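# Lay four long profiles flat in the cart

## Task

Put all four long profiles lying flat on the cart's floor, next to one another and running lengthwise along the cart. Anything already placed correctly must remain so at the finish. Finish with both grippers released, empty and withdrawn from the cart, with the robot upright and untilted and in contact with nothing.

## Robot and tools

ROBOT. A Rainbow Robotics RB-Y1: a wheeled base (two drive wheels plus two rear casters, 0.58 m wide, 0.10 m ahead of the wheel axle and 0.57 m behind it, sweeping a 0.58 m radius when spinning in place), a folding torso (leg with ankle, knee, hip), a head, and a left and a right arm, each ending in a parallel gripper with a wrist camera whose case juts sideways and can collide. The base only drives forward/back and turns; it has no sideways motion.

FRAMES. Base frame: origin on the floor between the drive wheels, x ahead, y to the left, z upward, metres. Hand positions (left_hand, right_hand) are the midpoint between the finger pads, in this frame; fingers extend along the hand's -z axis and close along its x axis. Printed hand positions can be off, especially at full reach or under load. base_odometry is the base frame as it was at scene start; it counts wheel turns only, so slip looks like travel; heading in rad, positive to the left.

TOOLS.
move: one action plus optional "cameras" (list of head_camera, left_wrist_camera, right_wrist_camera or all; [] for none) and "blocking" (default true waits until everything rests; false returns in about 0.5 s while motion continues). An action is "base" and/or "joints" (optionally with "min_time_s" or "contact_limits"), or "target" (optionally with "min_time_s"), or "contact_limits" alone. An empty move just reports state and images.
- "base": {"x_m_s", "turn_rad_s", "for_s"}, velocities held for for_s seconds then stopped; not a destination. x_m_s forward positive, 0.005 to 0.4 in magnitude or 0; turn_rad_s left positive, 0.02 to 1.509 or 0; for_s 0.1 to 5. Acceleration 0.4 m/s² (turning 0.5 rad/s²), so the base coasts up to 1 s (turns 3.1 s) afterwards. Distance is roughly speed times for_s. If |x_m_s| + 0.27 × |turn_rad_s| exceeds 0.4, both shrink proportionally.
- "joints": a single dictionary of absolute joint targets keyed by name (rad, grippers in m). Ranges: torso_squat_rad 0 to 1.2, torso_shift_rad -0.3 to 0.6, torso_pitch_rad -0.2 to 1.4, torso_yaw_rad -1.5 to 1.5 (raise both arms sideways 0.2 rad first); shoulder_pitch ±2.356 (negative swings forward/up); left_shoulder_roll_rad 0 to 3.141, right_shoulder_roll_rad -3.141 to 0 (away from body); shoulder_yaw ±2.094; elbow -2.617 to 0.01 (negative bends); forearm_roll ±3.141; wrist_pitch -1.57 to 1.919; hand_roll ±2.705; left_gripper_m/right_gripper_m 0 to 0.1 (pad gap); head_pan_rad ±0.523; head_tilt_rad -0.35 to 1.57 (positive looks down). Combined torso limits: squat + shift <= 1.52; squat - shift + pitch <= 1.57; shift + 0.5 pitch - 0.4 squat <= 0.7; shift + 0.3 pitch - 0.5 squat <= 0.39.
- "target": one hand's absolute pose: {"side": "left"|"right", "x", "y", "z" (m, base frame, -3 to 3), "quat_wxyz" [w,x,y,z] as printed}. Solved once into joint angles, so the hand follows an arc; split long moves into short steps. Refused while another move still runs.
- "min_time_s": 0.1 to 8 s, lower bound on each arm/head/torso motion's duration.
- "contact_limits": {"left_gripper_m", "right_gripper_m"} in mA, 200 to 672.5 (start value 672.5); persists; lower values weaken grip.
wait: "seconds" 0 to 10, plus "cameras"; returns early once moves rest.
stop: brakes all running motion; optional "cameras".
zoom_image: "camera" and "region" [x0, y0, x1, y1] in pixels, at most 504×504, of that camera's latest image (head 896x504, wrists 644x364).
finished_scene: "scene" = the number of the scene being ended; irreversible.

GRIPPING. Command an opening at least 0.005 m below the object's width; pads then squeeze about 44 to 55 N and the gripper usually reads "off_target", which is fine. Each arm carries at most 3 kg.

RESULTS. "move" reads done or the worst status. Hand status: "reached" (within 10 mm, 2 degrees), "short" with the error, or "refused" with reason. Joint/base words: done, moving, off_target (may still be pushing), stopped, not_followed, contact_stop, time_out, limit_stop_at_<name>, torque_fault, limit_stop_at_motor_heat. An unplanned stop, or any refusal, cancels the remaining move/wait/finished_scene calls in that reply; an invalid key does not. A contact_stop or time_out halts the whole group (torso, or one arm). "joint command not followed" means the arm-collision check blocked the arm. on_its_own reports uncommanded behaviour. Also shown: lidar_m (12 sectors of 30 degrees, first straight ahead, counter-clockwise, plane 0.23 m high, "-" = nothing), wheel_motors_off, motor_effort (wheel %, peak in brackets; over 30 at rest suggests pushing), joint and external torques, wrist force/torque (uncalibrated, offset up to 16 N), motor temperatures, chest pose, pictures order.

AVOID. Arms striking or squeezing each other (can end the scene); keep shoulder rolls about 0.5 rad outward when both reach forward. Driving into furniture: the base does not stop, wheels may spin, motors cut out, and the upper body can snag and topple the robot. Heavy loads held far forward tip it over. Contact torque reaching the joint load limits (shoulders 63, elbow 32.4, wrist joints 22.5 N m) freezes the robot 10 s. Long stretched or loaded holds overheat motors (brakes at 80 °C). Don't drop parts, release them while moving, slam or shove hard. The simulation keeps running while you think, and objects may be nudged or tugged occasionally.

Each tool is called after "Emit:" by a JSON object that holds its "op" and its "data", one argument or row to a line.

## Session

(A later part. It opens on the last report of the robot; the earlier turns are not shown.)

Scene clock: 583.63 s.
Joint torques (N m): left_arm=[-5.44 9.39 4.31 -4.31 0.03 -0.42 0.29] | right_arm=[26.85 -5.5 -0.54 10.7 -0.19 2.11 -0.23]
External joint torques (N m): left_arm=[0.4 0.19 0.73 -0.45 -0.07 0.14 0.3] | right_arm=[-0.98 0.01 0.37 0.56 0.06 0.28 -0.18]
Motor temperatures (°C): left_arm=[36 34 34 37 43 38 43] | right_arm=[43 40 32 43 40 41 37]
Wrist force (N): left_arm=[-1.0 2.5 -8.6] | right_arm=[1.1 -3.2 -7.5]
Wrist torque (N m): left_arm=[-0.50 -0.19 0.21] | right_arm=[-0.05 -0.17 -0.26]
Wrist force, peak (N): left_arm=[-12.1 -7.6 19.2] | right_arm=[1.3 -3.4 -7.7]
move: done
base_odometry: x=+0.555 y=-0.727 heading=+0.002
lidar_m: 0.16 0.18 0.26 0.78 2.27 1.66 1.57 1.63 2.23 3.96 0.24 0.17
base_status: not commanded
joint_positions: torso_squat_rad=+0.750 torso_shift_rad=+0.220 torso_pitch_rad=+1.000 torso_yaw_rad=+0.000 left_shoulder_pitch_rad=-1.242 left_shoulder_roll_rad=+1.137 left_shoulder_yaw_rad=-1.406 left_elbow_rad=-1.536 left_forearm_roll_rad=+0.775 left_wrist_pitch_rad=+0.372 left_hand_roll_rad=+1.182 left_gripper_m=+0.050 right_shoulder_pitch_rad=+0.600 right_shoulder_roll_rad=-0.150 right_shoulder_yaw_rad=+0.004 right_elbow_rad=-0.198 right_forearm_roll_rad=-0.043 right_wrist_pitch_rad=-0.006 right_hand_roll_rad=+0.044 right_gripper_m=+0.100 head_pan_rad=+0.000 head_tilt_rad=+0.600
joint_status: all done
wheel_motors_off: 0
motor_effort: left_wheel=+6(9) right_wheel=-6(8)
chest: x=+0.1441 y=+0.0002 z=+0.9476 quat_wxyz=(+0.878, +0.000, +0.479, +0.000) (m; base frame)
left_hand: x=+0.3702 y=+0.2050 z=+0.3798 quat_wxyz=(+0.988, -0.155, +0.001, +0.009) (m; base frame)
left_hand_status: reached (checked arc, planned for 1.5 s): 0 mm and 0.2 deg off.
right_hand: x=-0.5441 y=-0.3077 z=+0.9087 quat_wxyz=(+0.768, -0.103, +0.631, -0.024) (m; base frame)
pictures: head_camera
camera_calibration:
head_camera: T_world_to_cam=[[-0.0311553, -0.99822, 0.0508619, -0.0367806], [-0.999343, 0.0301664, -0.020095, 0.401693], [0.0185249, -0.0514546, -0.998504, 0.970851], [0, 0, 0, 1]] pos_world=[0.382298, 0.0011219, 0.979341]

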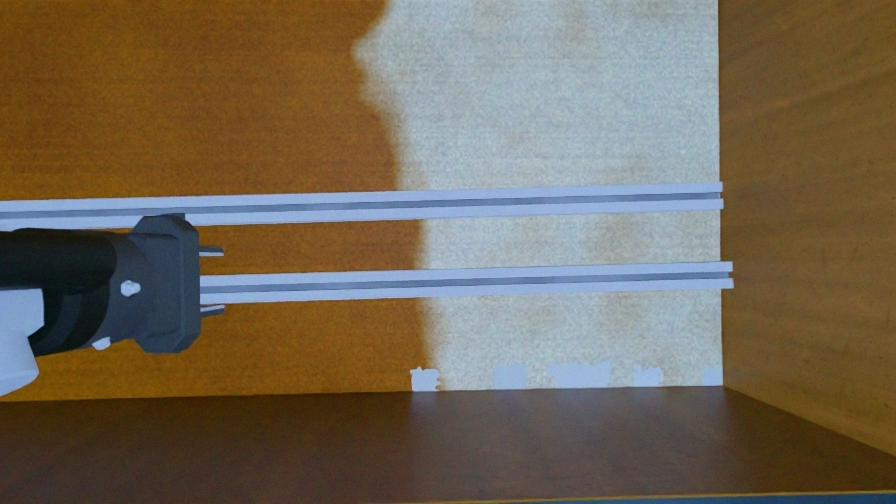

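Emit:
{"op": "move", "data": {
  "target": {"side":"left","x":0.38,"y":0.20,"z":0.55,"quat_wxyz":[0.9968,-0.0793,0,0]},
  "min_time_s": 2,
  "cameras": []
}}

Emit:
{"op": "move", "data": {
  "joints": {"torso_squat_rad":0.35,"torso_pitch_rad":0.9,"torso_shift_rad":0,"left_gripper_m":0.055},
  "cameras": ["head_camera"]
}}

Emit:
{"op": "move", "data": {
  "base": {"x_m_s":-0.3,"for_s":1.65},
  "cameras": []
}}

Emit:
{"op": "move", "data": {
  "base": {"turn_rad_s":0.7,"for_s":2.24},
  "joints": {"left_shoulder_pitch_rad":-0.5,"left_shoulder_roll_rad":0.5,"left_shoulder_yaw_rad":0.1,"left_elbow_rad":-1.2,"left_forearm_roll_rad":0,"left_wrist_pitch_rad":-0.6,"left_hand_roll_rad":-1.3,"right_shoulder_pitch_rad":0.2},
  "min_time_s": 2,
  "cameras": ["head_camera"]
}}

Scene clock: 594.07 s.
Joint torques (N m): left_arm=[-7.09 9.29 5.18 -5.69 -0.04 -0.33 0.54] | right_arm=[26.83 -5.91 -0.23 10.99 -0.01 2.13 -0.17]
External joint torques (N m): left_arm=[-0.56 -0.12 0.07 -0.49 -0.11 0 0.54] | right_arm=[-1 -0.4 0.67 0.84 0.24 0.3 -0.12]
Motor temperatures (°C): left_arm=[36 34 34 37 43 38 43] | right_arm=[43 40 32 43 40 41 37]
Wrist force (N): left_arm=[-1.1 1.0 -9.5] | right_arm=[0.8 -3.2 -7.6]
Wrist torque (N m): left_arm=[-0.39 -0.21 0.26] | right_arm=[-0.05 -0.20 -0.25]
Wrist force, peak (N): left_arm=[-1.1 1.3 -9.6] | right_arm=[1.2 -3.5 -7.7]
move: done
base_odometry: x=+0.555 y=-0.727 heading=+0.002
lidar_m: 0.17 0.18 0.25 0.78 2.27 1.66 1.58 1.64 2.23 3.96 0.26 0.18
base_status: not commanded
joint_positions: torso_squat_rad=+0.750 torso_shift_rad=+0.220 torso_pitch_rad=+1.000 torso_yaw_rad=+0.000 left_shoulder_pitch_rad=-1.404 left_shoulder_roll_rad=+1.512 left_shoulder_yaw_rad=-1.305 left_elbow_rad=-2.307 left_forearm_roll_rad=+0.737 left_wrist_pitch_rad=+0.942 left_hand_roll_rad=+1.485 left_gripper_m=+0.050 right_shoulder_pitch_rad=+0.600 right_shoulder_roll_rad=-0.150 right_shoulder_yaw_rad=+0.004 right_elbow_rad=-0.198 right_forearm_roll_rad=-0.043 right_wrist_pitch_rad=-0.006 right_hand_roll_rad=+0.044 right_gripper_m=+0.100 head_pan_rad=+0.000 head_tilt_rad=+0.600
joint_status: all done
wheel_motors_off: 0
motor_effort: left_wheel=+7(8) right_wheel=-5(7)
chest: x=+0.1441 y=+0.0002 z=+0.9476 quat_wxyz=(+0.878, +0.000, +0.479, +0.000) (m; base frame)
left_hand: x=+0.3797 y=+0.1999 z=+0.5489 quat_wxyz=(+0.997, -0.080, +0.000, +0.000) (m; base frame)
left_hand_status: reached (checked arc, planned for 2.0 s): 1 mm and 0.1 deg off.
right_hand: x=-0.5441 y=-0.3077 z=+0.9088 quat_wxyz=(+0.768, -0.103, +0.631, -0.024) (m; base frame)
pictures: none
No camera images: "cameras" was empty.

Scene clock: 596.37 s.
Joint torques (N m): left_arm=[-7.99 10.06 5.54 -5 -0.36 -0.2 0.55] | right_arm=[25.92 -5.6 -0.49 10.74 -0.12 2.06 -0.13]
External joint torques (N m): left_arm=[-0.34 0.6 -0.36 -0.4 -0.29 0.14 0.56] | right_arm=[-1.55 0.2 0.44 0.73 0.13 0.28 -0.08]
Motor temperatures (°C): left_arm=[36 34 34 37 43 38 43] | right_arm=[43 40 32 43 40 41 37]
Wrist force (N): left_arm=[-2.1 1.3 -9.2] | right_arm=[1.0 -3.3 -7.9]
Wrist torque (N m): left_arm=[-0.39 -0.30 0.24] | right_arm=[-0.05 -0.16 -0.26]
Wrist force, peak (N): left_arm=[-1.6 1.4 -9.8] | right_arm=[0.9 -3.5 -8.3]
move: done
base_odometry: x=+0.555 y=-0.727 heading=+0.002
lidar_m: 0.17 0.18 0.25 0.77 2.27 1.66 1.58 1.63 2.24 3.96 0.25 0.18
base_status: not commanded
joint_positions: torso_squat_rad=+0.350 torso_shift_rad=+0.000 torso_pitch_rad=+0.900 torso_yaw_rad=+0.000 left_shoulder_pitch_rad=-1.404 left_shoulder_roll_rad=+1.512 left_shoulder_yaw_rad=-1.305 left_elbow_rad=-2.307 left_forearm_roll_rad=+0.737 left_wrist_pitch_rad=+0.942 left_hand_roll_rad=+1.485 left_gripper_m=+0.055 right_shoulder_pitch_rad=+0.600 right_shoulder_roll_rad=-0.150 right_shoulder_yaw_rad=+0.004 right_elbow_rad=-0.198 right_forearm_roll_rad=-0.043 right_wrist_pitch_rad=-0.006 right_hand_roll_rad=+0.044 right_gripper_m=+0.100 head_pan_rad=+0.000 head_tilt_rad=+0.600
joint_status: all done
wheel_motors_off: 0
motor_effort: left_wheel=+7(8) right_wheel=-7(11)
chest: x=+0.0144 y=+0.0002 z=+1.1304 quat_wxyz=(+0.900, +0.000, +0.435, +0.000) (m; base frame)
left_hand: x=+0.2886 y=+0.1999 z=+0.7572 quat_wxyz=(+0.996, -0.080, -0.049, -0.004) (m; base frame)
right_hand: x=-0.6665 y=-0.3077 z=+1.0233 quat_wxyz=(+0.799, -0.102, +0.592, -0.029) (m; base frame)
pictures: head_camera
camera_calibration:
head_camera: T_world_to_cam=[[-0.0360631, -0.998219, 0.0475123, -0.0462543], [-0.992378, 0.030165, -0.119483, 0.388009], [0.117837, -0.0514591, -0.991699, 1.14667], [0, 0, 0, 1]] pos_world=[0.248263, 0.00113053, 1.18571]

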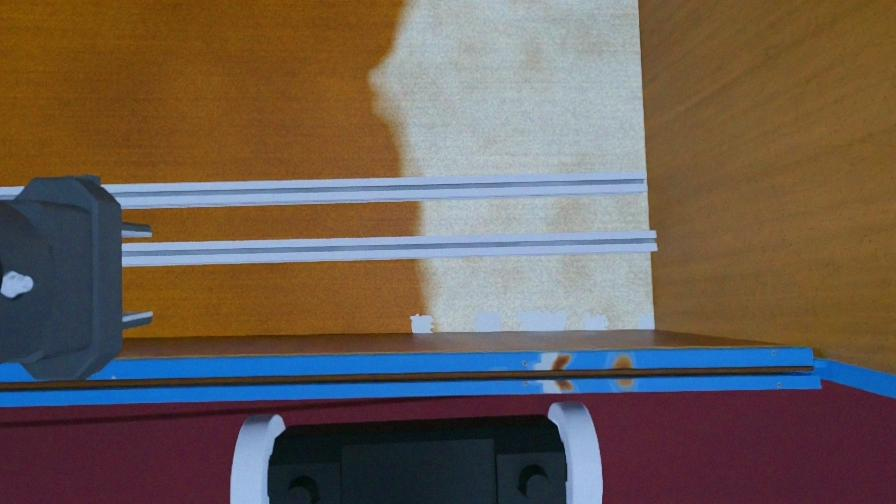

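Scene clock: 599.43 s.
Joint torques (N m): left_arm=[-8.01 9.85 6.16 -4.77 -0.15 -0.01 0.61] | right_arm=[25.98 -6.16 -0.48 10.98 0.07 1.88 0.04]
External joint torques (N m): left_arm=[-0.37 0.38 0.26 -0.17 -0.08 0.34 0.62] | right_arm=[-1.49 -0.36 0.44 0.97 0.32 0.1 0.09]
Motor temperatures (°C): left_arm=[36 34 34 37 43 38 43] | right_arm=[43 40 32 43 40 41 37]
Wrist force (N): left_arm=[-2.0 1.3 -8.9] | right_arm=[0.9 -3.4 -7.7]
Wrist torque (N m): left_arm=[-0.40 -0.26 0.24] | right_arm=[-0.04 -0.15 -0.26]
Wrist force, peak (N): left_arm=[-2.3 1.4 -9.5] | right_arm=[0.9 -3.5 -8.5]
move: done
base_odometry: x=+0.055 y=-0.728 heading=+0.003
lidar_m: 0.67 0.70 0.98 4.28 1.57 1.14 1.07 1.12 1.53 4.17 2.11 0.70
base_status: done (sent for 1.67 of 1.67 s)
joint_positions: torso_squat_rad=+0.350 torso_shift_rad=+0.000 torso_pitch_rad=+0.900 torso_yaw_rad=+0.000 left_shoulder_pitch_rad=-1.405 left_shoulder_roll_rad=+1.512 left_shoulder_yaw_rad=-1.305 left_elbow_rad=-2.307 left_forearm_roll_rad=+0.737 left_wrist_pitch_rad=+0.942 left_hand_roll_rad=+1.485 left_gripper_m=+0.055 right_shoulder_pitch_rad=+0.600 right_shoulder_roll_rad=-0.150 right_shoulder_yaw_rad=+0.004 right_elbow_rad=-0.198 right_forearm_roll_rad=-0.043 right_wrist_pitch_rad=-0.006 right_hand_roll_rad=+0.044 right_gripper_m=+0.100 head_pan_rad=+0.000 head_tilt_rad=+0.600
joint_status: not commanded
wheel_motors_off: 0
motor_effort: left_wheel=+14(49) right_wheel=-12(35)
chest: x=+0.0144 y=+0.0003 z=+1.1304 quat_wxyz=(+0.900, +0.000, +0.435, +0.000) (m; base frame)
left_hand: x=+0.2886 y=+0.1999 z=+0.7572 quat_wxyz=(+0.996, -0.080, -0.050, -0.004) (m; base frame)
right_hand: x=-0.6665 y=-0.3077 z=+1.0233 quat_wxyz=(+0.799, -0.102, +0.592, -0.029) (m; base frame)
pictures: none
No camera images: "cameras" was empty.

Scene clock: 603.40 s.
Joint torques (N m): left_arm=[-1.7 7.92 3.68 -6.13 0.54 -1.66 0.61] | right_arm=[22.19 -3.81 -0.2 9.32 0.04 1.6 -0.2]
External joint torques (N m): left_arm=[-0.74 -0.05 -0.33 0.12 0.05 0.05 0.59] | right_arm=[-1.79 0.02 0.5 0.57 0.24 0.15 -0.16]
Motor temperatures (°C): left_arm=[36 34 34 37 43 38 43] | right_arm=[43 40 32 43 40 41 37]
Wrist force (N): left_arm=[-0.5 -5.5 -3.9] | right_arm=[0.1 -3.9 -10.2]
Wrist torque (N m): left_arm=[0.04 -0.21 0.19] | right_arm=[0.01 -0.20 -0.28]
Wrist force, peak (N): left_arm=[-3.6 2.3 -9.0] | right_arm=[-0.3 -4.4 -10.4]
move: done
base_odometry: x=+0.054 y=-0.728 heading=+1.566
lidar_m: 4.32 1.55 1.13 1.07 1.13 1.54 4.14 2.12 0.70 0.67 0.71 0.98
base_status: done (sent for 2.23 of 2.23 s)
joint_positions: torso_squat_rad=+0.350 torso_shift_rad=+0.000 torso_pitch_rad=+0.900 torso_yaw_rad=+0.000 left_shoulder_pitch_rad=-0.500 left_shoulder_roll_rad=+0.500 left_shoulder_yaw_rad=+0.100 left_elbow_rad=-1.200 left_forearm_roll_rad=+0.000 left_wrist_pitch_rad=-0.600 left_hand_roll_rad=-1.300 left_gripper_m=+0.055 right_shoulder_pitch_rad=+0.200 right_shoulder_roll_rad=-0.150 right_shoulder_yaw_rad=+0.004 right_elbow_rad=-0.198 right_forearm_roll_rad=-0.043 right_wrist_pitch_rad=-0.006 right_hand_roll_rad=+0.044 right_gripper_m=+0.100 head_pan_rad=+0.000 head_tilt_rad=+0.600
joint_status: all done
wheel_motors_off: 0
motor_effort: left_wheel=+4(46) right_wheel=+12(51)
chest: x=+0.0144 y=+0.0003 z=+1.1304 quat_wxyz=(+0.900, +0.000, +0.435, +0.000) (m; base frame)
left_hand: x=+0.4189 y=+0.3355 z=+0.7085 quat_wxyz=(+0.453, +0.445, -0.466, -0.616) (m; base frame)
right_hand: x=-0.5463 y=-0.3348 z=+0.7520 quat_wxyz=(+0.900, -0.077, +0.429, +0.018) (m; base frame)
pictures: head_camera
camera_calibration:
head_camera: T_world_to_cam=[[-0.036044, -0.998214, 0.0476321, -0.0463151], [-0.992377, 0.0301312, -0.119496, 0.388025], [0.117847, -0.0515761, -0.991691, 1.14668], [0, 0, 0, 1]] pos_world=[0.248265, 0.00121718, 1.18573]

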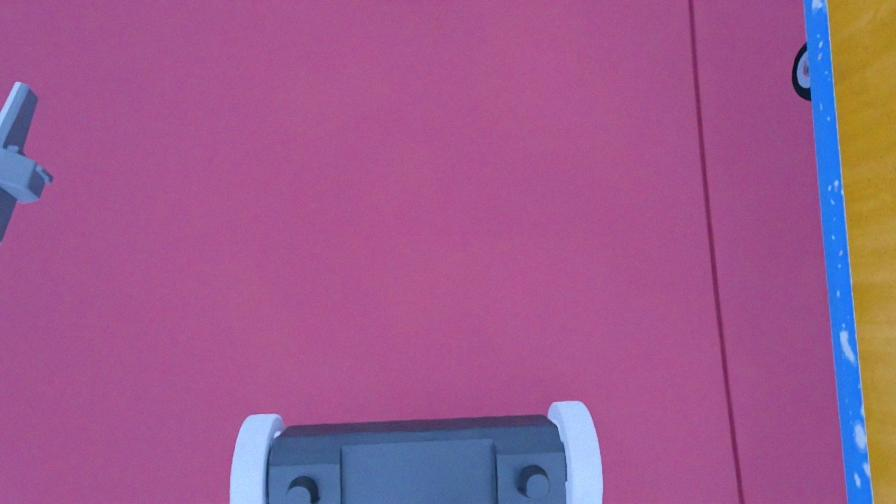

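Emit:
{"op": "move", "data": {
  "base": {"x_m_s":0.35,"for_s":3.52},
  "joints": {"torso_squat_rad":0.8,"torso_pitch_rad":0.5,"head_pan_rad":0.4,"head_tilt_rad":0.5},
  "cameras": []
}}

Emit:
{"op": "move", "data": {
  "base": {"turn_rad_s":-0.7,"for_s":2.244},
  "cameras": []
}}

Emit:
{"op": "move", "data": {
  "target": {"side":"left","x":0.22,"y":0.295,"z":0.56,"quat_wxyz":[0.514,0.486,-0.486,-0.514]},
  "min_time_s": 2
}}

Scene clock: 612.30 s.
Joint torques (N m): left_arm=[-9.06 8.91 3.7 -8.44 0.5 -1.58 0.57] | right_arm=[15.28 -4.95 -0.09 6.08 0.1 0.89 -0.24]
External joint torques (N m): left_arm=[0.24 -1.08 -0.89 -0.36 -0.07 0 0.55] | right_arm=[-0.95 -0.19 0.57 0.16 0.22 0.05 -0.22]
Motor temperatures (°C): left_arm=[35 34 34 37 43 38 43] | right_arm=[42 40 32 42 40 41 37]
Wrist force (N): left_arm=[0.4 -5.9 -1.7] | right_arm=[-2.1 -3.8 -11.8]
Wrist torque (N m): left_arm=[0.10 -0.10 0.13] | right_arm=[0.05 -0.30 -0.29]
Wrist force, peak (N): left_arm=[0.2 -6.2 -4.0] | right_arm=[-1.8 -3.6 -12.2]
move: done
base_odometry: x=+0.060 y=+0.509 heading=+1.566
lidar_m: 4.38 1.56 1.14 1.10 1.14 1.55 4.17 0.99 0.80 0.86 0.84 2.10
base_status: done (sent for 3.53 of 3.53 s)
joint_positions: torso_squat_rad=+0.800 torso_shift_rad=+0.000 torso_pitch_rad=+0.500 torso_yaw_rad=+0.000 left_shoulder_pitch_rad=-0.500 left_shoulder_roll_rad=+0.500 left_shoulder_yaw_rad=+0.100 left_elbow_rad=-1.200 left_forearm_roll_rad=+0.000 left_wrist_pitch_rad=-0.600 left_hand_roll_rad=-1.300 left_gripper_m=+0.055 right_shoulder_pitch_rad=+0.200 right_shoulder_roll_rad=-0.150 right_shoulder_yaw_rad=+0.004 right_elbow_rad=-0.198 right_forearm_roll_rad=-0.043 right_wrist_pitch_rad=-0.006 right_hand_roll_rad=+0.044 right_gripper_m=+0.100 head_pan_rad=+0.400 head_tilt_rad=+0.500
joint_status: all done
wheel_motors_off: 0
motor_effort: left_wheel=+7(41) right_wheel=-6(48)
chest: x=-0.0796 y=+0.0003 z=+1.0397 quat_wxyz=(+0.969, +0.000, +0.247, +0.000) (m; base frame)
left_hand: x=+0.4573 y=+0.3354 z=+0.8088 quat_wxyz=(+0.351, +0.558, -0.547, -0.515) (m; base frame)
right_hand: x=-0.4485 y=-0.3348 z=+0.4728 quat_wxyz=(+0.967, -0.079, +0.241, +0.002) (m; base frame)
pictures: none
No camera images: "cameras" was empty.

Scene clock: 616.27 s.
Joint torques (N m): left_arm=[-9.49 8.45 3.75 -8.27 0.73 -1.58 0.56] | right_arm=[15.52 -5.61 -0.15 6.23 0.02 0.98 -0.07]
External joint torques (N m): left_arm=[-0.19 -1.54 -0.84 -0.19 0.16 0.01 0.54] | right_arm=[-0.7 -0.84 0.51 0.31 0.14 0.14 -0.04]
Motor temperatures (°C): left_arm=[35 34 34 37 43 38 43] | right_arm=[42 40 32 42 40 40 37]
Wrist force (N): left_arm=[0.3 -6.1 -1.9] | right_arm=[-2.2 -3.7 -11.7]
Wrist torque (N m): left_arm=[0.13 -0.12 0.19] | right_arm=[0.07 -0.31 -0.31]
Wrist force, peak (N): left_arm=[0.4 -6.3 -1.9] | right_arm=[-2.0 -3.9 -12.2]
move: done
base_odometry: x=+0.060 y=+0.509 heading=+0.004
lidar_m: 0.87 0.85 2.12 4.32 1.57 1.15 1.08 1.13 1.53 4.19 0.98 0.79
base_status: done (sent for 2.23 of 2.23 s)
joint_positions: torso_squat_rad=+0.800 torso_shift_rad=+0.000 torso_pitch_rad=+0.500 torso_yaw_rad=+0.000 left_shoulder_pitch_rad=-0.500 left_shoulder_roll_rad=+0.500 left_shoulder_yaw_rad=+0.100 left_elbow_rad=-1.200 left_forearm_roll_rad=+0.000 left_wrist_pitch_rad=-0.600 left_hand_roll_rad=-1.300 left_gripper_m=+0.055 right_shoulder_pitch_rad=+0.200 right_shoulder_roll_rad=-0.150 right_shoulder_yaw_rad=+0.004 right_elbow_rad=-0.198 right_forearm_roll_rad=-0.043 right_wrist_pitch_rad=-0.006 right_hand_roll_rad=+0.044 right_gripper_m=+0.100 head_pan_rad=+0.400 head_tilt_rad=+0.500
joint_status: not commanded
wheel_motors_off: 0
motor_effort: left_wheel=+14(40) right_wheel=+6(44)
chest: x=-0.0796 y=+0.0003 z=+1.0397 quat_wxyz=(+0.969, +0.000, +0.247, +0.000) (m; base frame)
left_hand: x=+0.4573 y=+0.3354 z=+0.8088 quat_wxyz=(+0.351, +0.558, -0.547, -0.515) (m; base frame)
right_hand: x=-0.4486 y=-0.3348 z=+0.4728 quat_wxyz=(+0.967, -0.079, +0.241, +0.002) (m; base frame)
pictures: none
No camera images: "cameras" was empty.

Scene clock: 618.60 s.
Joint torques (N m): left_arm=[-1.57 4.4 1.49 -2.61 0.44 -1.98 0.01] | right_arm=[15.65 -5.19 -0.31 6.21 0.24 0.9 -0.2]
External joint torques (N m): left_arm=[0.21 0.51 0.87 -0.42 0.19 -0.14 0] | right_arm=[-0.57 -0.42 0.34 0.3 0.37 0.06 -0.17]
Motor temperatures (°C): left_arm=[35 34 34 37 43 38 43] | right_arm=[42 40 32 42 40 40 37]
Wrist force (N): left_arm=[-0.6 -6.4 -3.4] | right_arm=[-2.0 -3.7 -11.8]
Wrist torque (N m): left_arm=[0.16 -0.16 0.22] | right_arm=[0.06 -0.30 -0.30]
Wrist force, peak (N): left_arm=[-0.8 -7.0 -3.2] | right_arm=[-2.2 -3.9 -12.0]
move: done
base_odometry: x=+0.060 y=+0.509 heading=+0.004
lidar_m: 0.87 0.85 2.11 4.32 1.57 1.14 1.08 1.13 1.54 4.18 0.98 0.79
base_status: not commanded
joint_positions: torso_squat_rad=+0.800 torso_shift_rad=+0.000 torso_pitch_rad=+0.500 torso_yaw_rad=+0.000 left_shoulder_pitch_rad=-0.432 left_shoulder_roll_rad=+0.177 left_shoulder_yaw_rad=+0.102 left_elbow_rad=-0.267 left_forearm_roll_rad=+0.046 left_wrist_pitch_rad=-1.288 left_hand_roll_rad=-1.438 left_gripper_m=+0.055 right_shoulder_pitch_rad=+0.200 right_shoulder_roll_rad=-0.150 right_shoulder_yaw_rad=+0.004 right_elbow_rad=-0.198 right_forearm_roll_rad=-0.043 right_wrist_pitch_rad=-0.006 right_hand_roll_rad=+0.044 right_gripper_m=+0.100 head_pan_rad=+0.400 head_tilt_rad=+0.500
joint_status: all done
wheel_motors_off: 0
motor_effort: left_wheel=+15(16) right_wheel=+5(7)
chest: x=-0.0796 y=+0.0003 z=+1.0397 quat_wxyz=(+0.969, +0.000, +0.247, +0.000) (m; base frame)
left_hand: x=+0.2200 y=+0.2948 z=+0.5605 quat_wxyz=(+0.522, +0.479, -0.477, -0.520) (m; base frame)
left_hand_status: reached (checked arc, as near as the solve gets, planned for 2.0 s): 1 mm and 1.7 deg off.
right_hand: x=-0.4486 y=-0.3348 z=+0.4728 quat_wxyz=(+0.967, -0.079, +0.241, +0.002) (m; base frame)
pictures: head_camera, left_wrist_camera, right_wrist_camera
camera_calibration:
head_camera: T_world_to_cam=[[0.290846, -0.942581, -0.164165, 0.193349], [-0.793937, -0.142017, -0.591181, 0.797375], [0.533921, 0.302279, -0.789655, 0.873373], [0, 0, 0, 1]] pos_world=[0.110518, 0.0314854, 1.1928]
left_wrist_camera: T_world_to_cam=[[-0.0285772, -0.999317, 0.0234429, 0.287155], [-0.549669, -0.0038782, -0.835374, 0.622246], [0.834894, -0.0367585, -0.549182, 0.213848], [0, 0, 0, 1]] pos_world=[0.171695, 0.297233, 0.630518]
right_wrist_camera: T_world_to_cam=[[-0.887119, 0.0501677, 0.458806, -0.596372], [0.183368, 0.950563, 0.25061, 0.312262], [-0.423552, 0.306451, -0.852462, 0.389761], [0, 0, 0, 1]] pos_world=[-0.421228, -0.386349, 0.527619]

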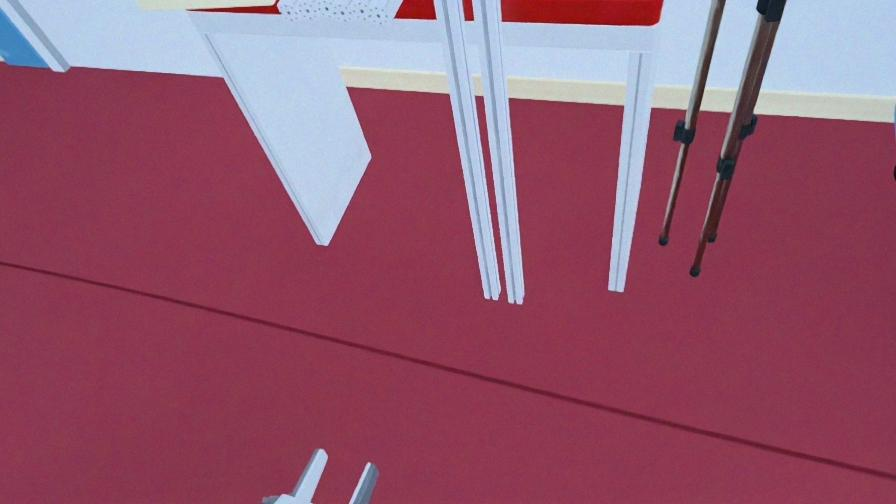

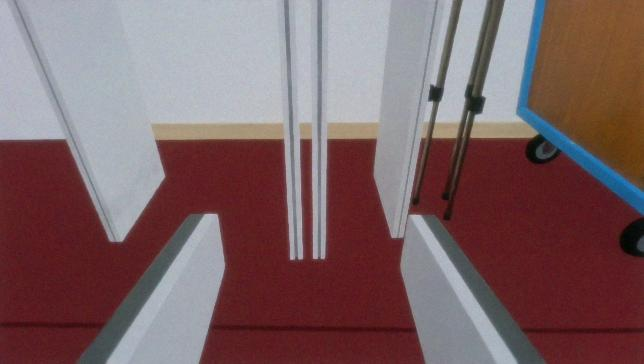

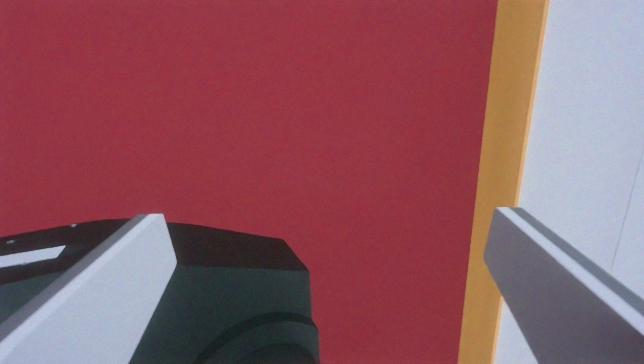

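Emit:
{"op": "move", "data": {
  "base": {"x_m_s":0.2,"for_s":2.25},
  "joints": {"left_gripper_m":0.045},
  "cameras": ["left_wrist_camera"]
}}

Scene clock: 625.77 s.
Joint torques (N m): left_arm=[-1.4 3.66 1.47 -2.6 0.23 -1.96 -0.11] | right_arm=[15.57 -4.95 -0.29 6.31 0.1 0.92 0.05]
External joint torques (N m): left_arm=[0.39 -0.24 0.85 -0.4 -0.02 -0.12 -0.12] | right_arm=[-0.65 -0.19 0.36 0.39 0.23 0.08 0.07]
Motor temperatures (°C): left_arm=[35 34 34 37 43 39 43] | right_arm=[41 40 32 42 40 40 37]
Wrist force (N): left_arm=[-0.4 -6.5 -3.8] | right_arm=[-1.9 -3.7 -11.7]
Wrist torque (N m): left_arm=[0.19 -0.12 0.22] | right_arm=[0.06 -0.28 -0.31]
Wrist force, peak (N): left_arm=[-0.8 -6.7 -3.9] | right_arm=[-1.9 -4.0 -12.1]
move: done
base_odometry: x=+0.514 y=+0.510 heading=+0.003
lidar_m: 0.42 0.45 0.90 4.00 2.21 1.62 1.54 1.59 2.18 0.91 0.45 0.62
base_status: done (sent for 2.27 of 2.27 s)
joint_positions: torso_squat_rad=+0.800 torso_shift_rad=+0.000 torso_pitch_rad=+0.500 torso_yaw_rad=+0.000 left_shoulder_pitch_rad=-0.432 left_shoulder_roll_rad=+0.177 left_shoulder_yaw_rad=+0.102 left_elbow_rad=-0.267 left_forearm_roll_rad=+0.046 left_wrist_pitch_rad=-1.288 left_hand_roll_rad=-1.438 left_gripper_m=+0.045 right_shoulder_pitch_rad=+0.200 right_shoulder_roll_rad=-0.150 right_shoulder_yaw_rad=+0.004 right_elbow_rad=-0.198 right_forearm_roll_rad=-0.043 right_wrist_pitch_rad=-0.006 right_hand_roll_rad=+0.044 right_gripper_m=+0.100 head_pan_rad=+0.400 head_tilt_rad=+0.500
joint_status: all done
wheel_motors_off: 0
motor_effort: left_wheel=-8(50) right_wheel=+8(46)
chest: x=-0.0796 y=+0.0003 z=+1.0397 quat_wxyz=(+0.969, +0.000, +0.247, +0.000) (m; base frame)
left_hand: x=+0.2200 y=+0.2948 z=+0.5606 quat_wxyz=(+0.522, +0.479, -0.477, -0.520) (m; base frame)
right_hand: x=-0.4485 y=-0.3348 z=+0.4728 quat_wxyz=(+0.967, -0.079, +0.241, +0.002) (m; base frame)
pictures: left_wrist_camera
camera_calibration:
left_wrist_camera: T_world_to_cam=[[-0.0286142, -0.999315, 0.0234582, 0.287137], [-0.549577, -0.00387478, -0.835434, 0.622312], [0.834953, -0.0367973, -0.54909, 0.213755], [0, 0, 0, 1]] pos_world=[0.171749, 0.297217, 0.630535]

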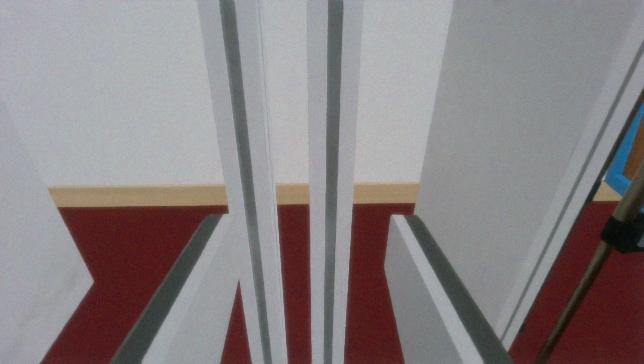

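Emit:
{"op": "move", "data": {
  "base": {"x_m_s":0.1,"for_s":0.45},
  "cameras": []
}}

Emit:
{"op": "move", "data": {
  "target": {"side":"left","x":0.25,"y":0.284,"z":0.56,"quat_wxyz":[0.514,0.486,-0.486,-0.514]},
  "min_time_s": 1.5,
  "cameras": ["left_wrist_camera"]
}}

Scene clock: 631.37 s.
Joint torques (N m): left_arm=[-1.3 3.94 0.81 -2.38 0.41 -2.15 -0.01] | right_arm=[15.88 -5.37 0.08 6.25 -0.01 0.94 -0.31]
External joint torques (N m): left_arm=[0.48 0.05 0.19 -0.19 0.16 -0.31 -0.02] | right_arm=[-0.35 -0.6 0.74 0.33 0.11 0.1 -0.28]
Motor temperatures (°C): left_arm=[35 34 34 37 43 39 43] | right_arm=[41 40 32 42 40 40 37]
Wrist force (N): left_arm=[-0.6 -6.4 -3.4] | right_arm=[-1.8 -3.6 -11.8]
Wrist torque (N m): left_arm=[0.16 -0.14 0.23] | right_arm=[0.06 -0.29 -0.31]
Wrist force, peak (N): left_arm=[-1.0 -7.0 -3.6] | right_arm=[-2.2 -3.6 -12.1]
move: done
base_odometry: x=+0.560 y=+0.510 heading=+0.002
lidar_m: 0.37 0.41 0.44 3.79 2.29 1.68 1.58 1.64 2.24 0.74 0.43 0.63
base_status: done (sent for 0.47 of 0.47 s)
joint_positions: torso_squat_rad=+0.800 torso_shift_rad=+0.000 torso_pitch_rad=+0.500 torso_yaw_rad=+0.000 left_shoulder_pitch_rad=-0.432 left_shoulder_roll_rad=+0.177 left_shoulder_yaw_rad=+0.102 left_elbow_rad=-0.267 left_forearm_roll_rad=+0.046 left_wrist_pitch_rad=-1.288 left_hand_roll_rad=-1.438 left_gripper_m=+0.045 right_shoulder_pitch_rad=+0.200 right_shoulder_roll_rad=-0.150 right_shoulder_yaw_rad=+0.004 right_elbow_rad=-0.198 right_forearm_roll_rad=-0.043 right_wrist_pitch_rad=-0.006 right_hand_roll_rad=+0.044 right_gripper_m=+0.100 head_pan_rad=+0.400 head_tilt_rad=+0.500
joint_status: not commanded
wheel_motors_off: 0
motor_effort: left_wheel=-11(23) right_wheel=+8(41)
chest: x=-0.0796 y=+0.0003 z=+1.0397 quat_wxyz=(+0.969, +0.000, +0.247, +0.000) (m; base frame)
left_hand: x=+0.2200 y=+0.2948 z=+0.5606 quat_wxyz=(+0.522, +0.479, -0.477, -0.520) (m; base frame)
right_hand: x=-0.4486 y=-0.3348 z=+0.4728 quat_wxyz=(+0.967, -0.079, +0.241, +0.002) (m; base frame)
pictures: none
No camera images: "cameras" was empty.

Scene clock: 633.20 s.
Joint torques (N m): left_arm=[-4.42 2.08 1.45 -2.63 0.51 -1.73 -0.2] | right_arm=[14.89 -4.79 -0.31 6.19 0.12 0.97 -0.14]
External joint torques (N m): left_arm=[-1.23 -1.59 0.91 0.02 0.29 0.11 -0.21] | right_arm=[-1.34 -0.03 0.34 0.27 0.25 0.13 -0.11]
Motor temperatures (°C): left_arm=[35 34 34 37 43 39 43] | right_arm=[41 40 32 41 40 40 37]
Wrist force (N): left_arm=[-0.6 -6.9 -3.4] | right_arm=[-2.0 -3.8 -11.7]
Wrist torque (N m): left_arm=[0.19 -0.20 0.20] | right_arm=[0.09 -0.30 -0.30]
Wrist force, peak (N): left_arm=[-1.3 -6.9 -3.5] | right_arm=[-2.0 -4.0 -12.0]
move: done
base_odometry: x=+0.560 y=+0.510 heading=+0.002
lidar_m: 0.37 0.40 0.45 3.80 2.27 1.67 1.58 1.65 2.24 0.73 0.43 0.63
base_status: not commanded
joint_positions: torso_squat_rad=+0.800 torso_shift_rad=+0.000 torso_pitch_rad=+0.500 torso_yaw_rad=+0.000 left_shoulder_pitch_rad=-0.491 left_shoulder_roll_rad=+0.167 left_shoulder_yaw_rad=+0.107 left_elbow_rad=-0.267 left_forearm_roll_rad=+0.053 left_wrist_pitch_rad=-1.226 left_hand_roll_rad=-1.459 left_gripper_m=+0.045 right_shoulder_pitch_rad=+0.200 right_shoulder_roll_rad=-0.150 right_shoulder_yaw_rad=+0.004 right_elbow_rad=-0.198 right_forearm_roll_rad=-0.043 right_wrist_pitch_rad=-0.006 right_hand_roll_rad=+0.044 right_gripper_m=+0.100 head_pan_rad=+0.400 head_tilt_rad=+0.500
joint_status: all done
wheel_motors_off: 0
motor_effort: left_wheel=-10(11) right_wheel=+7(12)
chest: x=-0.0796 y=+0.0003 z=+1.0397 quat_wxyz=(+0.969, +0.000, +0.247, +0.000) (m; base frame)
left_hand: x=+0.2498 y=+0.2840 z=+0.5605 quat_wxyz=(+0.523, +0.478, -0.476, -0.521) (m; base frame)
left_hand_status: reached (checked arc, as near as the solve gets, planned for 1.5 s): 1 mm and 2.0 deg off.
right_hand: x=-0.4486 y=-0.3348 z=+0.4728 quat_wxyz=(+0.967, -0.079, +0.241, +0.002) (m; base frame)
pictures: left_wrist_camera
camera_calibration:
left_wrist_camera: T_world_to_cam=[[-0.0284227, -0.999326, 0.0232461, 0.277296], [-0.554163, -0.00360168, -0.8324, 0.637996], [0.831922, -0.0365412, -0.553687, 0.191734], [0, 0, 0, 1]] pos_world=[0.201928, 0.286413, 0.630782]

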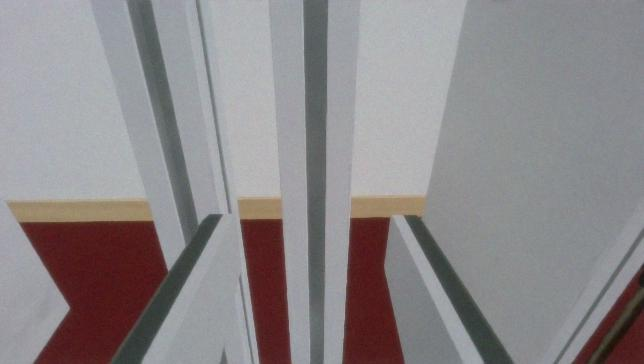

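Emit:
{"op": "move", "data": {
  "target": {"side":"left","x":0.29,"y":0.2845,"z":0.565,"quat_wxyz":[0.514,0.486,-0.486,-0.514]},
  "min_time_s": 1.5,
  "cameras": ["left_wrist_camera"]
}}

Emit:
{"op": "move", "data": {
  "target": {"side":"left","x":0.32,"y":0.2845,"z":0.57,"quat_wxyz":[0.514,0.486,-0.486,-0.514]},
  "min_time_s": 1.5,
  "cameras": ["left_wrist_camera"]
}}

Scene clock: 641.53 s.
Joint torques (N m): left_arm=[-5.88 4.76 1.42 -3.26 0.46 -1.82 0.53] | right_arm=[14.78 -5.6 -0.19 6.24 -0.01 0.94 -0.26]
External joint torques (N m): left_arm=[-0.91 0.64 0.86 0 0.24 0.03 0.52] | right_arm=[-1.45 -0.83 0.46 0.33 0.12 0.1 -0.24]
Motor temperatures (°C): left_arm=[35 34 34 37 43 39 43] | right_arm=[40 40 32 41 40 40 37]
Wrist force (N): left_arm=[-0.9 -6.2 -3.6] | right_arm=[-2.1 -3.7 -12.0]
Wrist torque (N m): left_arm=[0.13 -0.21 0.17] | right_arm=[0.07 -0.32 -0.30]
Wrist force, peak (N): left_arm=[-1.2 -6.9 -4.0] | right_arm=[-2.1 -3.9 -12.1]
move: short
base_odometry: x=+0.560 y=+0.510 heading=+0.002
lidar_m: 0.37 0.40 0.45 3.78 2.29 1.66 1.58 1.65 2.24 0.74 0.43 0.62
base_status: not commanded
joint_positions: torso_squat_rad=+0.800 torso_shift_rad=+0.000 torso_pitch_rad=+0.500 torso_yaw_rad=+0.000 left_shoulder_pitch_rad=-0.567 left_shoulder_roll_rad=+0.182 left_shoulder_yaw_rad=+0.115 left_elbow_rad=-0.267 left_forearm_roll_rad=+0.060 left_wrist_pitch_rad=-1.145 left_hand_roll_rad=-1.458 left_gripper_m=+0.045 right_shoulder_pitch_rad=+0.200 right_shoulder_roll_rad=-0.150 right_shoulder_yaw_rad=+0.004 right_elbow_rad=-0.198 right_forearm_roll_rad=-0.043 right_wrist_pitch_rad=-0.006 right_hand_roll_rad=+0.044 right_gripper_m=+0.100 head_pan_rad=+0.400 head_tilt_rad=+0.500
joint_status: all done
wheel_motors_off: 0
motor_effort: left_wheel=-10(11) right_wheel=+10(12)
chest: x=-0.0796 y=+0.0003 z=+1.0397 quat_wxyz=(+0.969, +0.000, +0.247, +0.000) (m; base frame)
left_hand: x=+0.2897 y=+0.2842 z=+0.5655 quat_wxyz=(+0.525, +0.476, -0.474, -0.522) (m; base frame)
left_hand_status: short (checked arc, as near as the solve gets, planned for 1.5 s): 1 mm and 2.4 deg off. The place is met; only the turn is off.
right_hand: x=-0.4486 y=-0.3348 z=+0.4728 quat_wxyz=(+0.967, -0.079, +0.241, +0.002) (m; base frame)
pictures: left_wrist_camera
camera_calibration:
left_wrist_camera: T_world_to_cam=[[-0.0275444, -0.999337, 0.0238193, 0.277872], [-0.55878, -0.00436508, -0.829305, 0.664002], [0.828858, -0.0361524, -0.558289, 0.164667], [0, 0, 0, 1]] pos_world=[0.242199, 0.286539, 0.635973]

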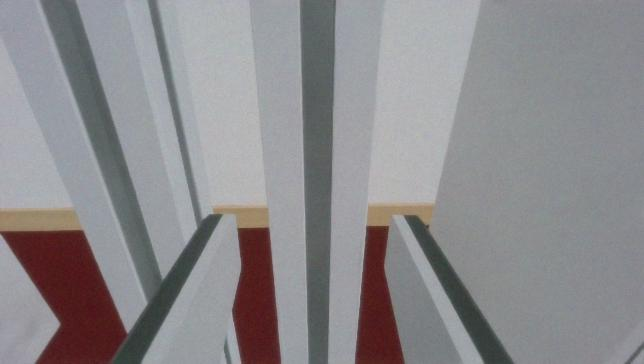

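Scene clock: 643.37 s.
Joint torques (N m): left_arm=[-7.25 5.51 1.44 -3.59 0.6 -1.73 0.83] | right_arm=[14.82 -5.29 0.24 6.15 0.03 0.83 -0.12]
External joint torques (N m): left_arm=[-0.93 1.04 0.87 0.12 0.38 0.11 0.82] | right_arm=[-1.41 -0.53 0.89 0.24 0.16 -0.01 -0.09]
Motor temperatures (°C): left_arm=[35 34 34 37 43 39 43] | right_arm=[40 40 32 41 40 40 37]
Wrist force (N): left_arm=[-0.9 -6.8 -3.4] | right_arm=[-2.1 -3.6 -12.0]
Wrist torque (N m): left_arm=[0.18 -0.19 0.23] | right_arm=[0.05 -0.32 -0.31]
Wrist force, peak (N): left_arm=[-1.1 -7.2 -3.8] | right_arm=[-2.1 -3.9 -12.0]
move: short
base_odometry: x=+0.560 y=+0.510 heading=+0.002
lidar_m: 0.37 0.41 0.45 3.80 2.29 1.67 1.58 1.65 2.23 0.75 0.43 0.63
base_status: not commanded
joint_positions: torso_squat_rad=+0.800 torso_shift_rad=+0.000 torso_pitch_rad=+0.500 torso_yaw_rad=+0.000 left_shoulder_pitch_rad=-0.624 left_shoulder_roll_rad=+0.194 left_shoulder_yaw_rad=+0.120 left_elbow_rad=-0.267 left_forearm_roll_rad=+0.065 left_wrist_pitch_rad=-1.080 left_hand_roll_rad=-1.457 left_gripper_m=+0.045 right_shoulder_pitch_rad=+0.200 right_shoulder_roll_rad=-0.150 right_shoulder_yaw_rad=+0.004 right_elbow_rad=-0.198 right_forearm_roll_rad=-0.043 right_wrist_pitch_rad=-0.006 right_hand_roll_rad=+0.044 right_gripper_m=+0.100 head_pan_rad=+0.400 head_tilt_rad=+0.500
joint_status: all done
wheel_motors_off: 0
motor_effort: left_wheel=-10(11) right_wheel=+7(12)
chest: x=-0.0796 y=+0.0003 z=+1.0397 quat_wxyz=(+0.969, +0.000, +0.247, +0.000) (m; base frame)
left_hand: x=+0.3196 y=+0.2842 z=+0.5705 quat_wxyz=(+0.527, +0.475, -0.472, -0.524) (m; base frame)
left_hand_status: short (checked arc, as near as the solve gets, planned for 1.5 s): 1 mm and 2.8 deg off. The place is met; only the turn is off.
right_hand: x=-0.4486 y=-0.3348 z=+0.4728 quat_wxyz=(+0.967, -0.079, +0.241, +0.002) (m; base frame)
pictures: left_wrist_camera
camera_calibration:
left_wrist_camera: T_world_to_cam=[[-0.0263859, -0.999365, 0.0239461, 0.278136], [-0.565043, -0.00485055, -0.825047, 0.684592], [0.824639, -0.0353002, -0.564557, 0.147322], [0, 0, 0, 1]] pos_world=[0.272676, 0.28648, 0.641332]

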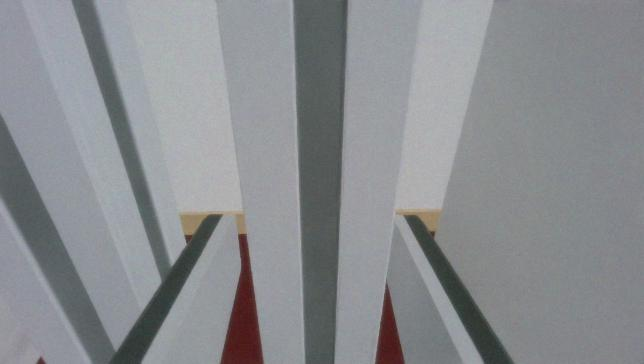

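Emit:
{"op": "move", "data": {
  "joints": {"left_gripper_m":0.015},
  "cameras": []
}}

Emit:
{"op": "move", "data": {
  "target": {"side":"left","x":0.30,"y":0.285,"z":0.590,"quat_wxyz":[0.527,0.475,-0.472,-0.524]},
  "min_time_s": 1.5,
  "cameras": ["left_wrist_camera"]
}}

Emit:
{"op": "move", "data": {
  "target": {"side":"left","x":0.15,"y":0.285,"z":0.605,"quat_wxyz":[0.527,0.475,-0.472,-0.524]},
  "min_time_s": 2,
  "cameras": ["head_camera"]
}}

Emit:
{"op": "move", "data": {
  "target": {"side":"left","x":-0.02,"y":0.285,"z":0.615,"quat_wxyz":[0.527,0.475,-0.472,-0.524]},
  "min_time_s": 2
}}

Scene clock: 649.30 s.
Joint torques (N m): left_arm=[-6.83 5.34 0.66 -3.59 0.47 -1.83 -0.15] | right_arm=[15.54 -5.44 -0.25 6.22 0.04 0.91 -0.18]
External joint torques (N m): left_arm=[-0.51 0.86 0.09 0.12 0.25 0.02 -0.17] | right_arm=[-0.69 -0.68 0.41 0.31 0.17 0.07 -0.15]
Motor temperatures (°C): left_arm=[35 34 34 37 43 39 43] | right_arm=[40 40 32 41 40 40 37]
Wrist force (N): left_arm=[0.3 -7.3 -3.2] | right_arm=[-1.9 -3.6 -11.9]
Wrist torque (N m): left_arm=[0.12 -0.27 0.89] | right_arm=[0.05 -0.30 -0.30]
Wrist force, peak (N): left_arm=[-0.1 -7.7 -2.7] | right_arm=[-2.1 -3.7 -12.1]
move: off_target
base_odometry: x=+0.560 y=+0.510 heading=+0.002
lidar_m: 0.37 0.41 0.45 3.79 2.28 1.66 1.58 1.64 2.24 0.74 0.43 0.62
base_status: not commanded
joint_positions: torso_squat_rad=+0.800 torso_shift_rad=+0.000 torso_pitch_rad=+0.500 torso_yaw_rad=+0.000 left_shoulder_pitch_rad=-0.624 left_shoulder_roll_rad=+0.194 left_shoulder_yaw_rad=+0.120 left_elbow_rad=-0.267 left_forearm_roll_rad=+0.065 left_wrist_pitch_rad=-1.080 left_hand_roll_rad=-1.457 left_gripper_m=+0.031 right_shoulder_pitch_rad=+0.200 right_shoulder_roll_rad=-0.150 right_shoulder_yaw_rad=+0.004 right_elbow_rad=-0.198 right_forearm_roll_rad=-0.043 right_wrist_pitch_rad=-0.006 right_hand_roll_rad=+0.044 right_gripper_m=+0.100 head_pan_rad=+0.400 head_tilt_rad=+0.500
joint_status: left_gripper_m off_target (ended at +0.031, target +0.015)
wheel_motors_off: 0
motor_effort: left_wheel=-10(11) right_wheel=+9(12)
chest: x=-0.0796 y=+0.0003 z=+1.0397 quat_wxyz=(+0.969, +0.000, +0.247, +0.000) (m; base frame)
left_hand: x=+0.3197 y=+0.2842 z=+0.5705 quat_wxyz=(+0.527, +0.475, -0.472, -0.524) (m; base frame)
right_hand: x=-0.4486 y=-0.3348 z=+0.4728 quat_wxyz=(+0.967, -0.079, +0.241, +0.002) (m; base frame)
pictures: none
No camera images: "cameras" was empty.

Scene clock: 651.13 s.
Joint torques (N m): left_arm=[-6.86 3.29 0.83 -8.9 0.16 -4.45 -0.06] | right_arm=[15.21 -4.97 -0.15 6.05 0.06 1.02 -0.13]
External joint torques (N m): left_arm=[-3.35 -0.39 -0.32 -3.45 -0.05 -2.69 -0.07] | right_arm=[-1.01 -0.2 0.5 0.14 0.18 0.18 -0.1]
Motor temperatures (°C): left_arm=[35 34 34 37 43 39 43] | right_arm=[40 40 32 41 40 40 37]
Wrist force (N): left_arm=[-0.7 -15.2 -4.3] | right_arm=[-2.0 -3.5 -11.8]
Wrist torque (N m): left_arm=[0.27 -0.15 0.24] | right_arm=[0.05 -0.30 -0.30]
Wrist force, peak (N): left_arm=[0.6 44.2 2.3] | right_arm=[-2.1 -3.7 -12.1]
move: done
base_odometry: x=+0.560 y=+0.510 heading=+0.002
lidar_m: 0.37 0.41 0.42 3.79 2.28 1.67 1.58 1.65 2.24 0.74 0.43 0.62
base_status: not commanded
joint_positions: torso_squat_rad=+0.800 torso_shift_rad=+0.000 torso_pitch_rad=+0.500 torso_yaw_rad=+0.000 left_shoulder_pitch_rad=-0.336 left_shoulder_roll_rad=+0.161 left_shoulder_yaw_rad=+0.096 left_elbow_rad=-0.794 left_forearm_roll_rad=+0.045 left_wrist_pitch_rad=-0.849 left_hand_roll_rad=-1.461 left_gripper_m=+0.031 right_shoulder_pitch_rad=+0.200 right_shoulder_roll_rad=-0.150 right_shoulder_yaw_rad=+0.004 right_elbow_rad=-0.198 right_forearm_roll_rad=-0.043 right_wrist_pitch_rad=-0.006 right_hand_roll_rad=+0.044 right_gripper_m=+0.100 head_pan_rad=+0.400 head_tilt_rad=+0.500
joint_status: all done
wheel_motors_off: 0
motor_effort: left_wheel=-11(11) right_wheel=+9(12)
chest: x=-0.0796 y=+0.0003 z=+1.0397 quat_wxyz=(+0.969, +0.000, +0.247, +0.000) (m; base frame)
left_hand: x=+0.2990 y=+0.2852 z=+0.5898 quat_wxyz=(+0.524, +0.477, -0.475, -0.522) (m; base frame)
left_hand_status: reached (checked arc, planned for 1.5 s): 1 mm and 0.6 deg off.
right_hand: x=-0.4486 y=-0.3348 z=+0.4728 quat_wxyz=(+0.967, -0.079, +0.241, +0.002) (m; base frame)
pictures: left_wrist_camera
camera_calibration:
left_wrist_camera: T_world_to_cam=[[-0.0272358, -0.999354, 0.0234532, 0.278731], [-0.555802, -0.0043618, -0.831303, 0.689711], [0.830869, -0.0356765, -0.555324, 0.168065], [0, 0, 0, 1]] pos_world=[0.251294, 0.287555, 0.660153]

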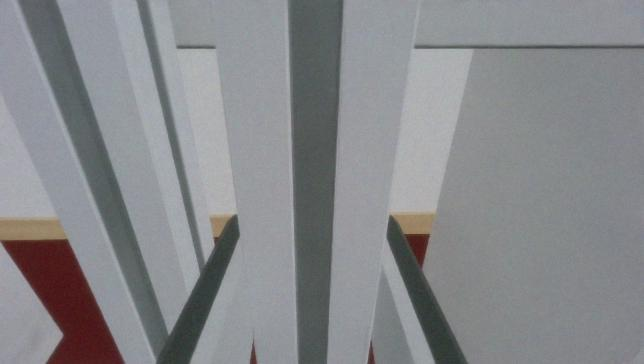

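Scene clock: 653.47 s.
Joint torques (N m): left_arm=[3.64 1.94 0.2 -8.05 0.1 -4.24 0.7] | right_arm=[15.37 -5.6 0.34 6.14 0.04 0.92 -0.12]
External joint torques (N m): left_arm=[-0.46 -0.69 -1.11 -3.47 -0.15 -2.4 0.69] | right_arm=[-0.86 -0.84 1 0.23 0.17 0.07 -0.09]
Motor temperatures (°C): left_arm=[35 34 34 37 43 39 43] | right_arm=[40 40 32 41 40 40 37]
Wrist force (N): left_arm=[-0.6 -15.5 -4.7] | right_arm=[-2.0 -3.7 -11.9]
Wrist torque (N m): left_arm=[-0.03 -0.17 0.23] | right_arm=[0.07 -0.29 -0.31]
Wrist force, peak (N): left_arm=[-0.8 -16.0 -4.9] | right_arm=[-2.0 -3.8 -12.1]
move: done
base_odometry: x=+0.560 y=+0.510 heading=+0.002
lidar_m: 0.37 0.45 0.31 3.79 2.29 1.67 1.59 1.64 2.24 0.74 0.43 0.63
base_status: not commanded
joint_positions: torso_squat_rad=+0.800 torso_shift_rad=+0.000 torso_pitch_rad=+0.500 torso_yaw_rad=+0.000 left_shoulder_pitch_rad=+0.111 left_shoulder_roll_rad=+0.113 left_shoulder_yaw_rad=+0.032 left_elbow_rad=-1.095 left_forearm_roll_rad=-0.003 left_wrist_pitch_rad=-0.975 left_hand_roll_rad=-1.439 left_gripper_m=+0.031 right_shoulder_pitch_rad=+0.200 right_shoulder_roll_rad=-0.150 right_shoulder_yaw_rad=+0.004 right_elbow_rad=-0.198 right_forearm_roll_rad=-0.043 right_wrist_pitch_rad=-0.006 right_hand_roll_rad=+0.044 right_gripper_m=+0.100 head_pan_rad=+0.400 head_tilt_rad=+0.500
joint_status: all done
wheel_motors_off: 0
motor_effort: left_wheel=-11(11) right_wheel=+9(11)
chest: x=-0.0796 y=+0.0003 z=+1.0397 quat_wxyz=(+0.969, +0.000, +0.247, +0.000) (m; base frame)
left_hand: x=+0.1497 y=+0.2852 z=+0.6045 quat_wxyz=(+0.527, +0.475, -0.471, -0.524) (m; base frame)
left_hand_status: reached (checked arc, planned for 2.0 s): 1 mm and 0.1 deg off.
right_hand: x=-0.4486 y=-0.3348 z=+0.4728 quat_wxyz=(+0.967, -0.079, +0.241, +0.002) (m; base frame)
pictures: head_camera
camera_calibration:
head_camera: T_world_to_cam=[[0.290858, -0.94257, -0.164204, 0.193371], [-0.79391, -0.141988, -0.591224, 0.797377], [0.533955, 0.302325, -0.789615, 0.873354], [0, 0, 0, 1]] pos_world=[0.11047, 0.0314471, 1.19279]

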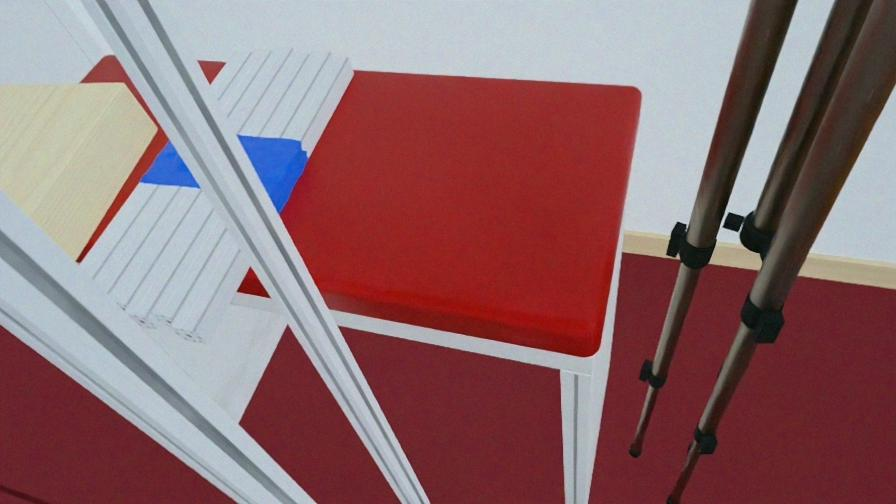

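Scene clock: 655.80 s.
Joint torques (N m): left_arm=[13.26 1.26 -1.47 -0.92 -1.19 -3.99 -0.76] | right_arm=[15.4 -5.48 -0.54 5.78 0.11 0.89 -0.17]
External joint torques (N m): left_arm=[3.04 -1.8 -2.54 -0.43 -1.44 -2.15 -0.77] | right_arm=[-0.83 -0.71 0.12 -0.13 0.23 0.05 -0.14]
Motor temperatures (°C): left_arm=[35 33 34 37 43 39 43] | right_arm=[40 40 32 41 40 40 37]
Wrist force (N): left_arm=[-8.2 -15.5 -9.2] | right_arm=[-2.1 -3.7 -11.8]
Wrist torque (N m): left_arm=[0.49 -0.43 1.33] | right_arm=[0.07 -0.31 -0.29]
Wrist force, peak (N): left_arm=[-13.0 -17.5 -20.9] | right_arm=[-1.8 -3.8 -12.2]
move: done
base_odometry: x=+0.560 y=+0.510 heading=+0.002
lidar_m: 0.37 0.46 0.29 3.78 2.29 1.65 1.58 1.64 2.23 0.74 0.43 0.63
base_status: not commanded
joint_positions: torso_squat_rad=+0.800 torso_shift_rad=+0.000 torso_pitch_rad=+0.500 torso_yaw_rad=+0.000 left_shoulder_pitch_rad=+0.288 left_shoulder_roll_rad=+0.107 left_shoulder_yaw_rad=+0.005 left_elbow_rad=-0.756 left_forearm_roll_rad=-0.016 left_wrist_pitch_rad=-1.483 left_hand_roll_rad=-1.433 left_gripper_m=+0.031 right_shoulder_pitch_rad=+0.200 right_shoulder_roll_rad=-0.150 right_shoulder_yaw_rad=+0.004 right_elbow_rad=-0.198 right_forearm_roll_rad=-0.043 right_wrist_pitch_rad=-0.006 right_hand_roll_rad=+0.044 right_gripper_m=+0.100 head_pan_rad=+0.400 head_tilt_rad=+0.500
joint_status: all done
wheel_motors_off: 0
motor_effort: left_wheel=-10(11) right_wheel=+10(12)
chest: x=-0.0796 y=+0.0003 z=+1.0397 quat_wxyz=(+0.969, +0.000, +0.247, +0.000) (m; base frame)
left_hand: x=-0.0195 y=+0.2854 z=+0.6153 quat_wxyz=(+0.528, +0.474, -0.470, -0.525) (m; base frame)
left_hand_status: reached (checked arc, planned for 2.0 s): 1 mm and 0.2 deg off.
right_hand: x=-0.4486 y=-0.3349 z=+0.4728 quat_wxyz=(+0.967, -0.079, +0.241, +0.002) (m; base frame)
pictures: head_camera, left_wrist_camera, right_wrist_camera
camera_calibration:
head_camera: T_world_to_cam=[[0.290861, -0.942574, -0.164177, 0.193353], [-0.793905, -0.142005, -0.591227, 0.797382], [0.533962, 0.302305, -0.789618, 0.873357], [0, 0, 0, 1]] pos_world=[0.110467, 0.0314607, 1.1928]
left_wrist_camera: T_world_to_cam=[[-0.0250037, -0.999411, 0.0235026, 0.269614], [-0.568001, -0.00514387, -0.823012, 0.528695], [0.822648, -0.0339279, -0.567537, 0.453768], [0, 0, 0, 1]] pos_world=[-0.0662514, 0.28757, 0.686316]
right_wrist_camera: T_world_to_cam=[[-0.887134, 0.0501623, 0.458777, -0.596375], [0.183364, 0.950557, 0.250637, 0.312265], [-0.423521, 0.306472, -0.852469, 0.389748], [0, 0, 0, 1]] pos_world=[-0.421256, -0.386357, 0.527586]

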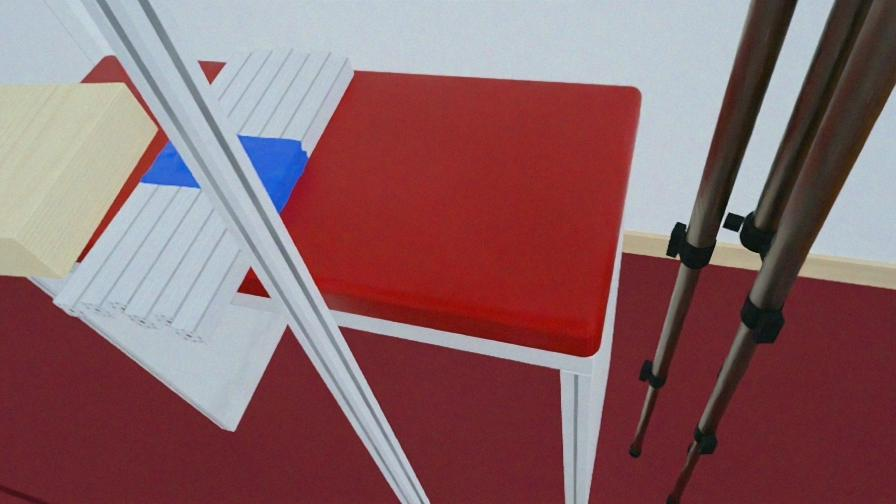

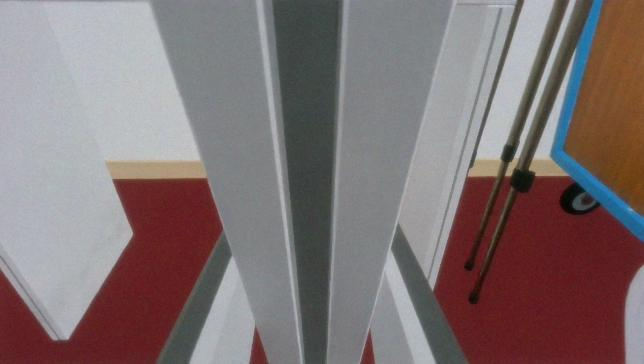

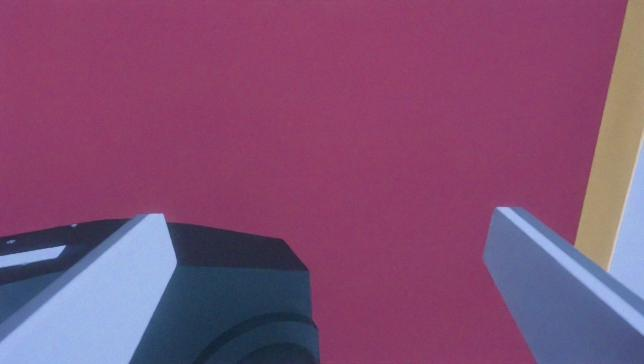

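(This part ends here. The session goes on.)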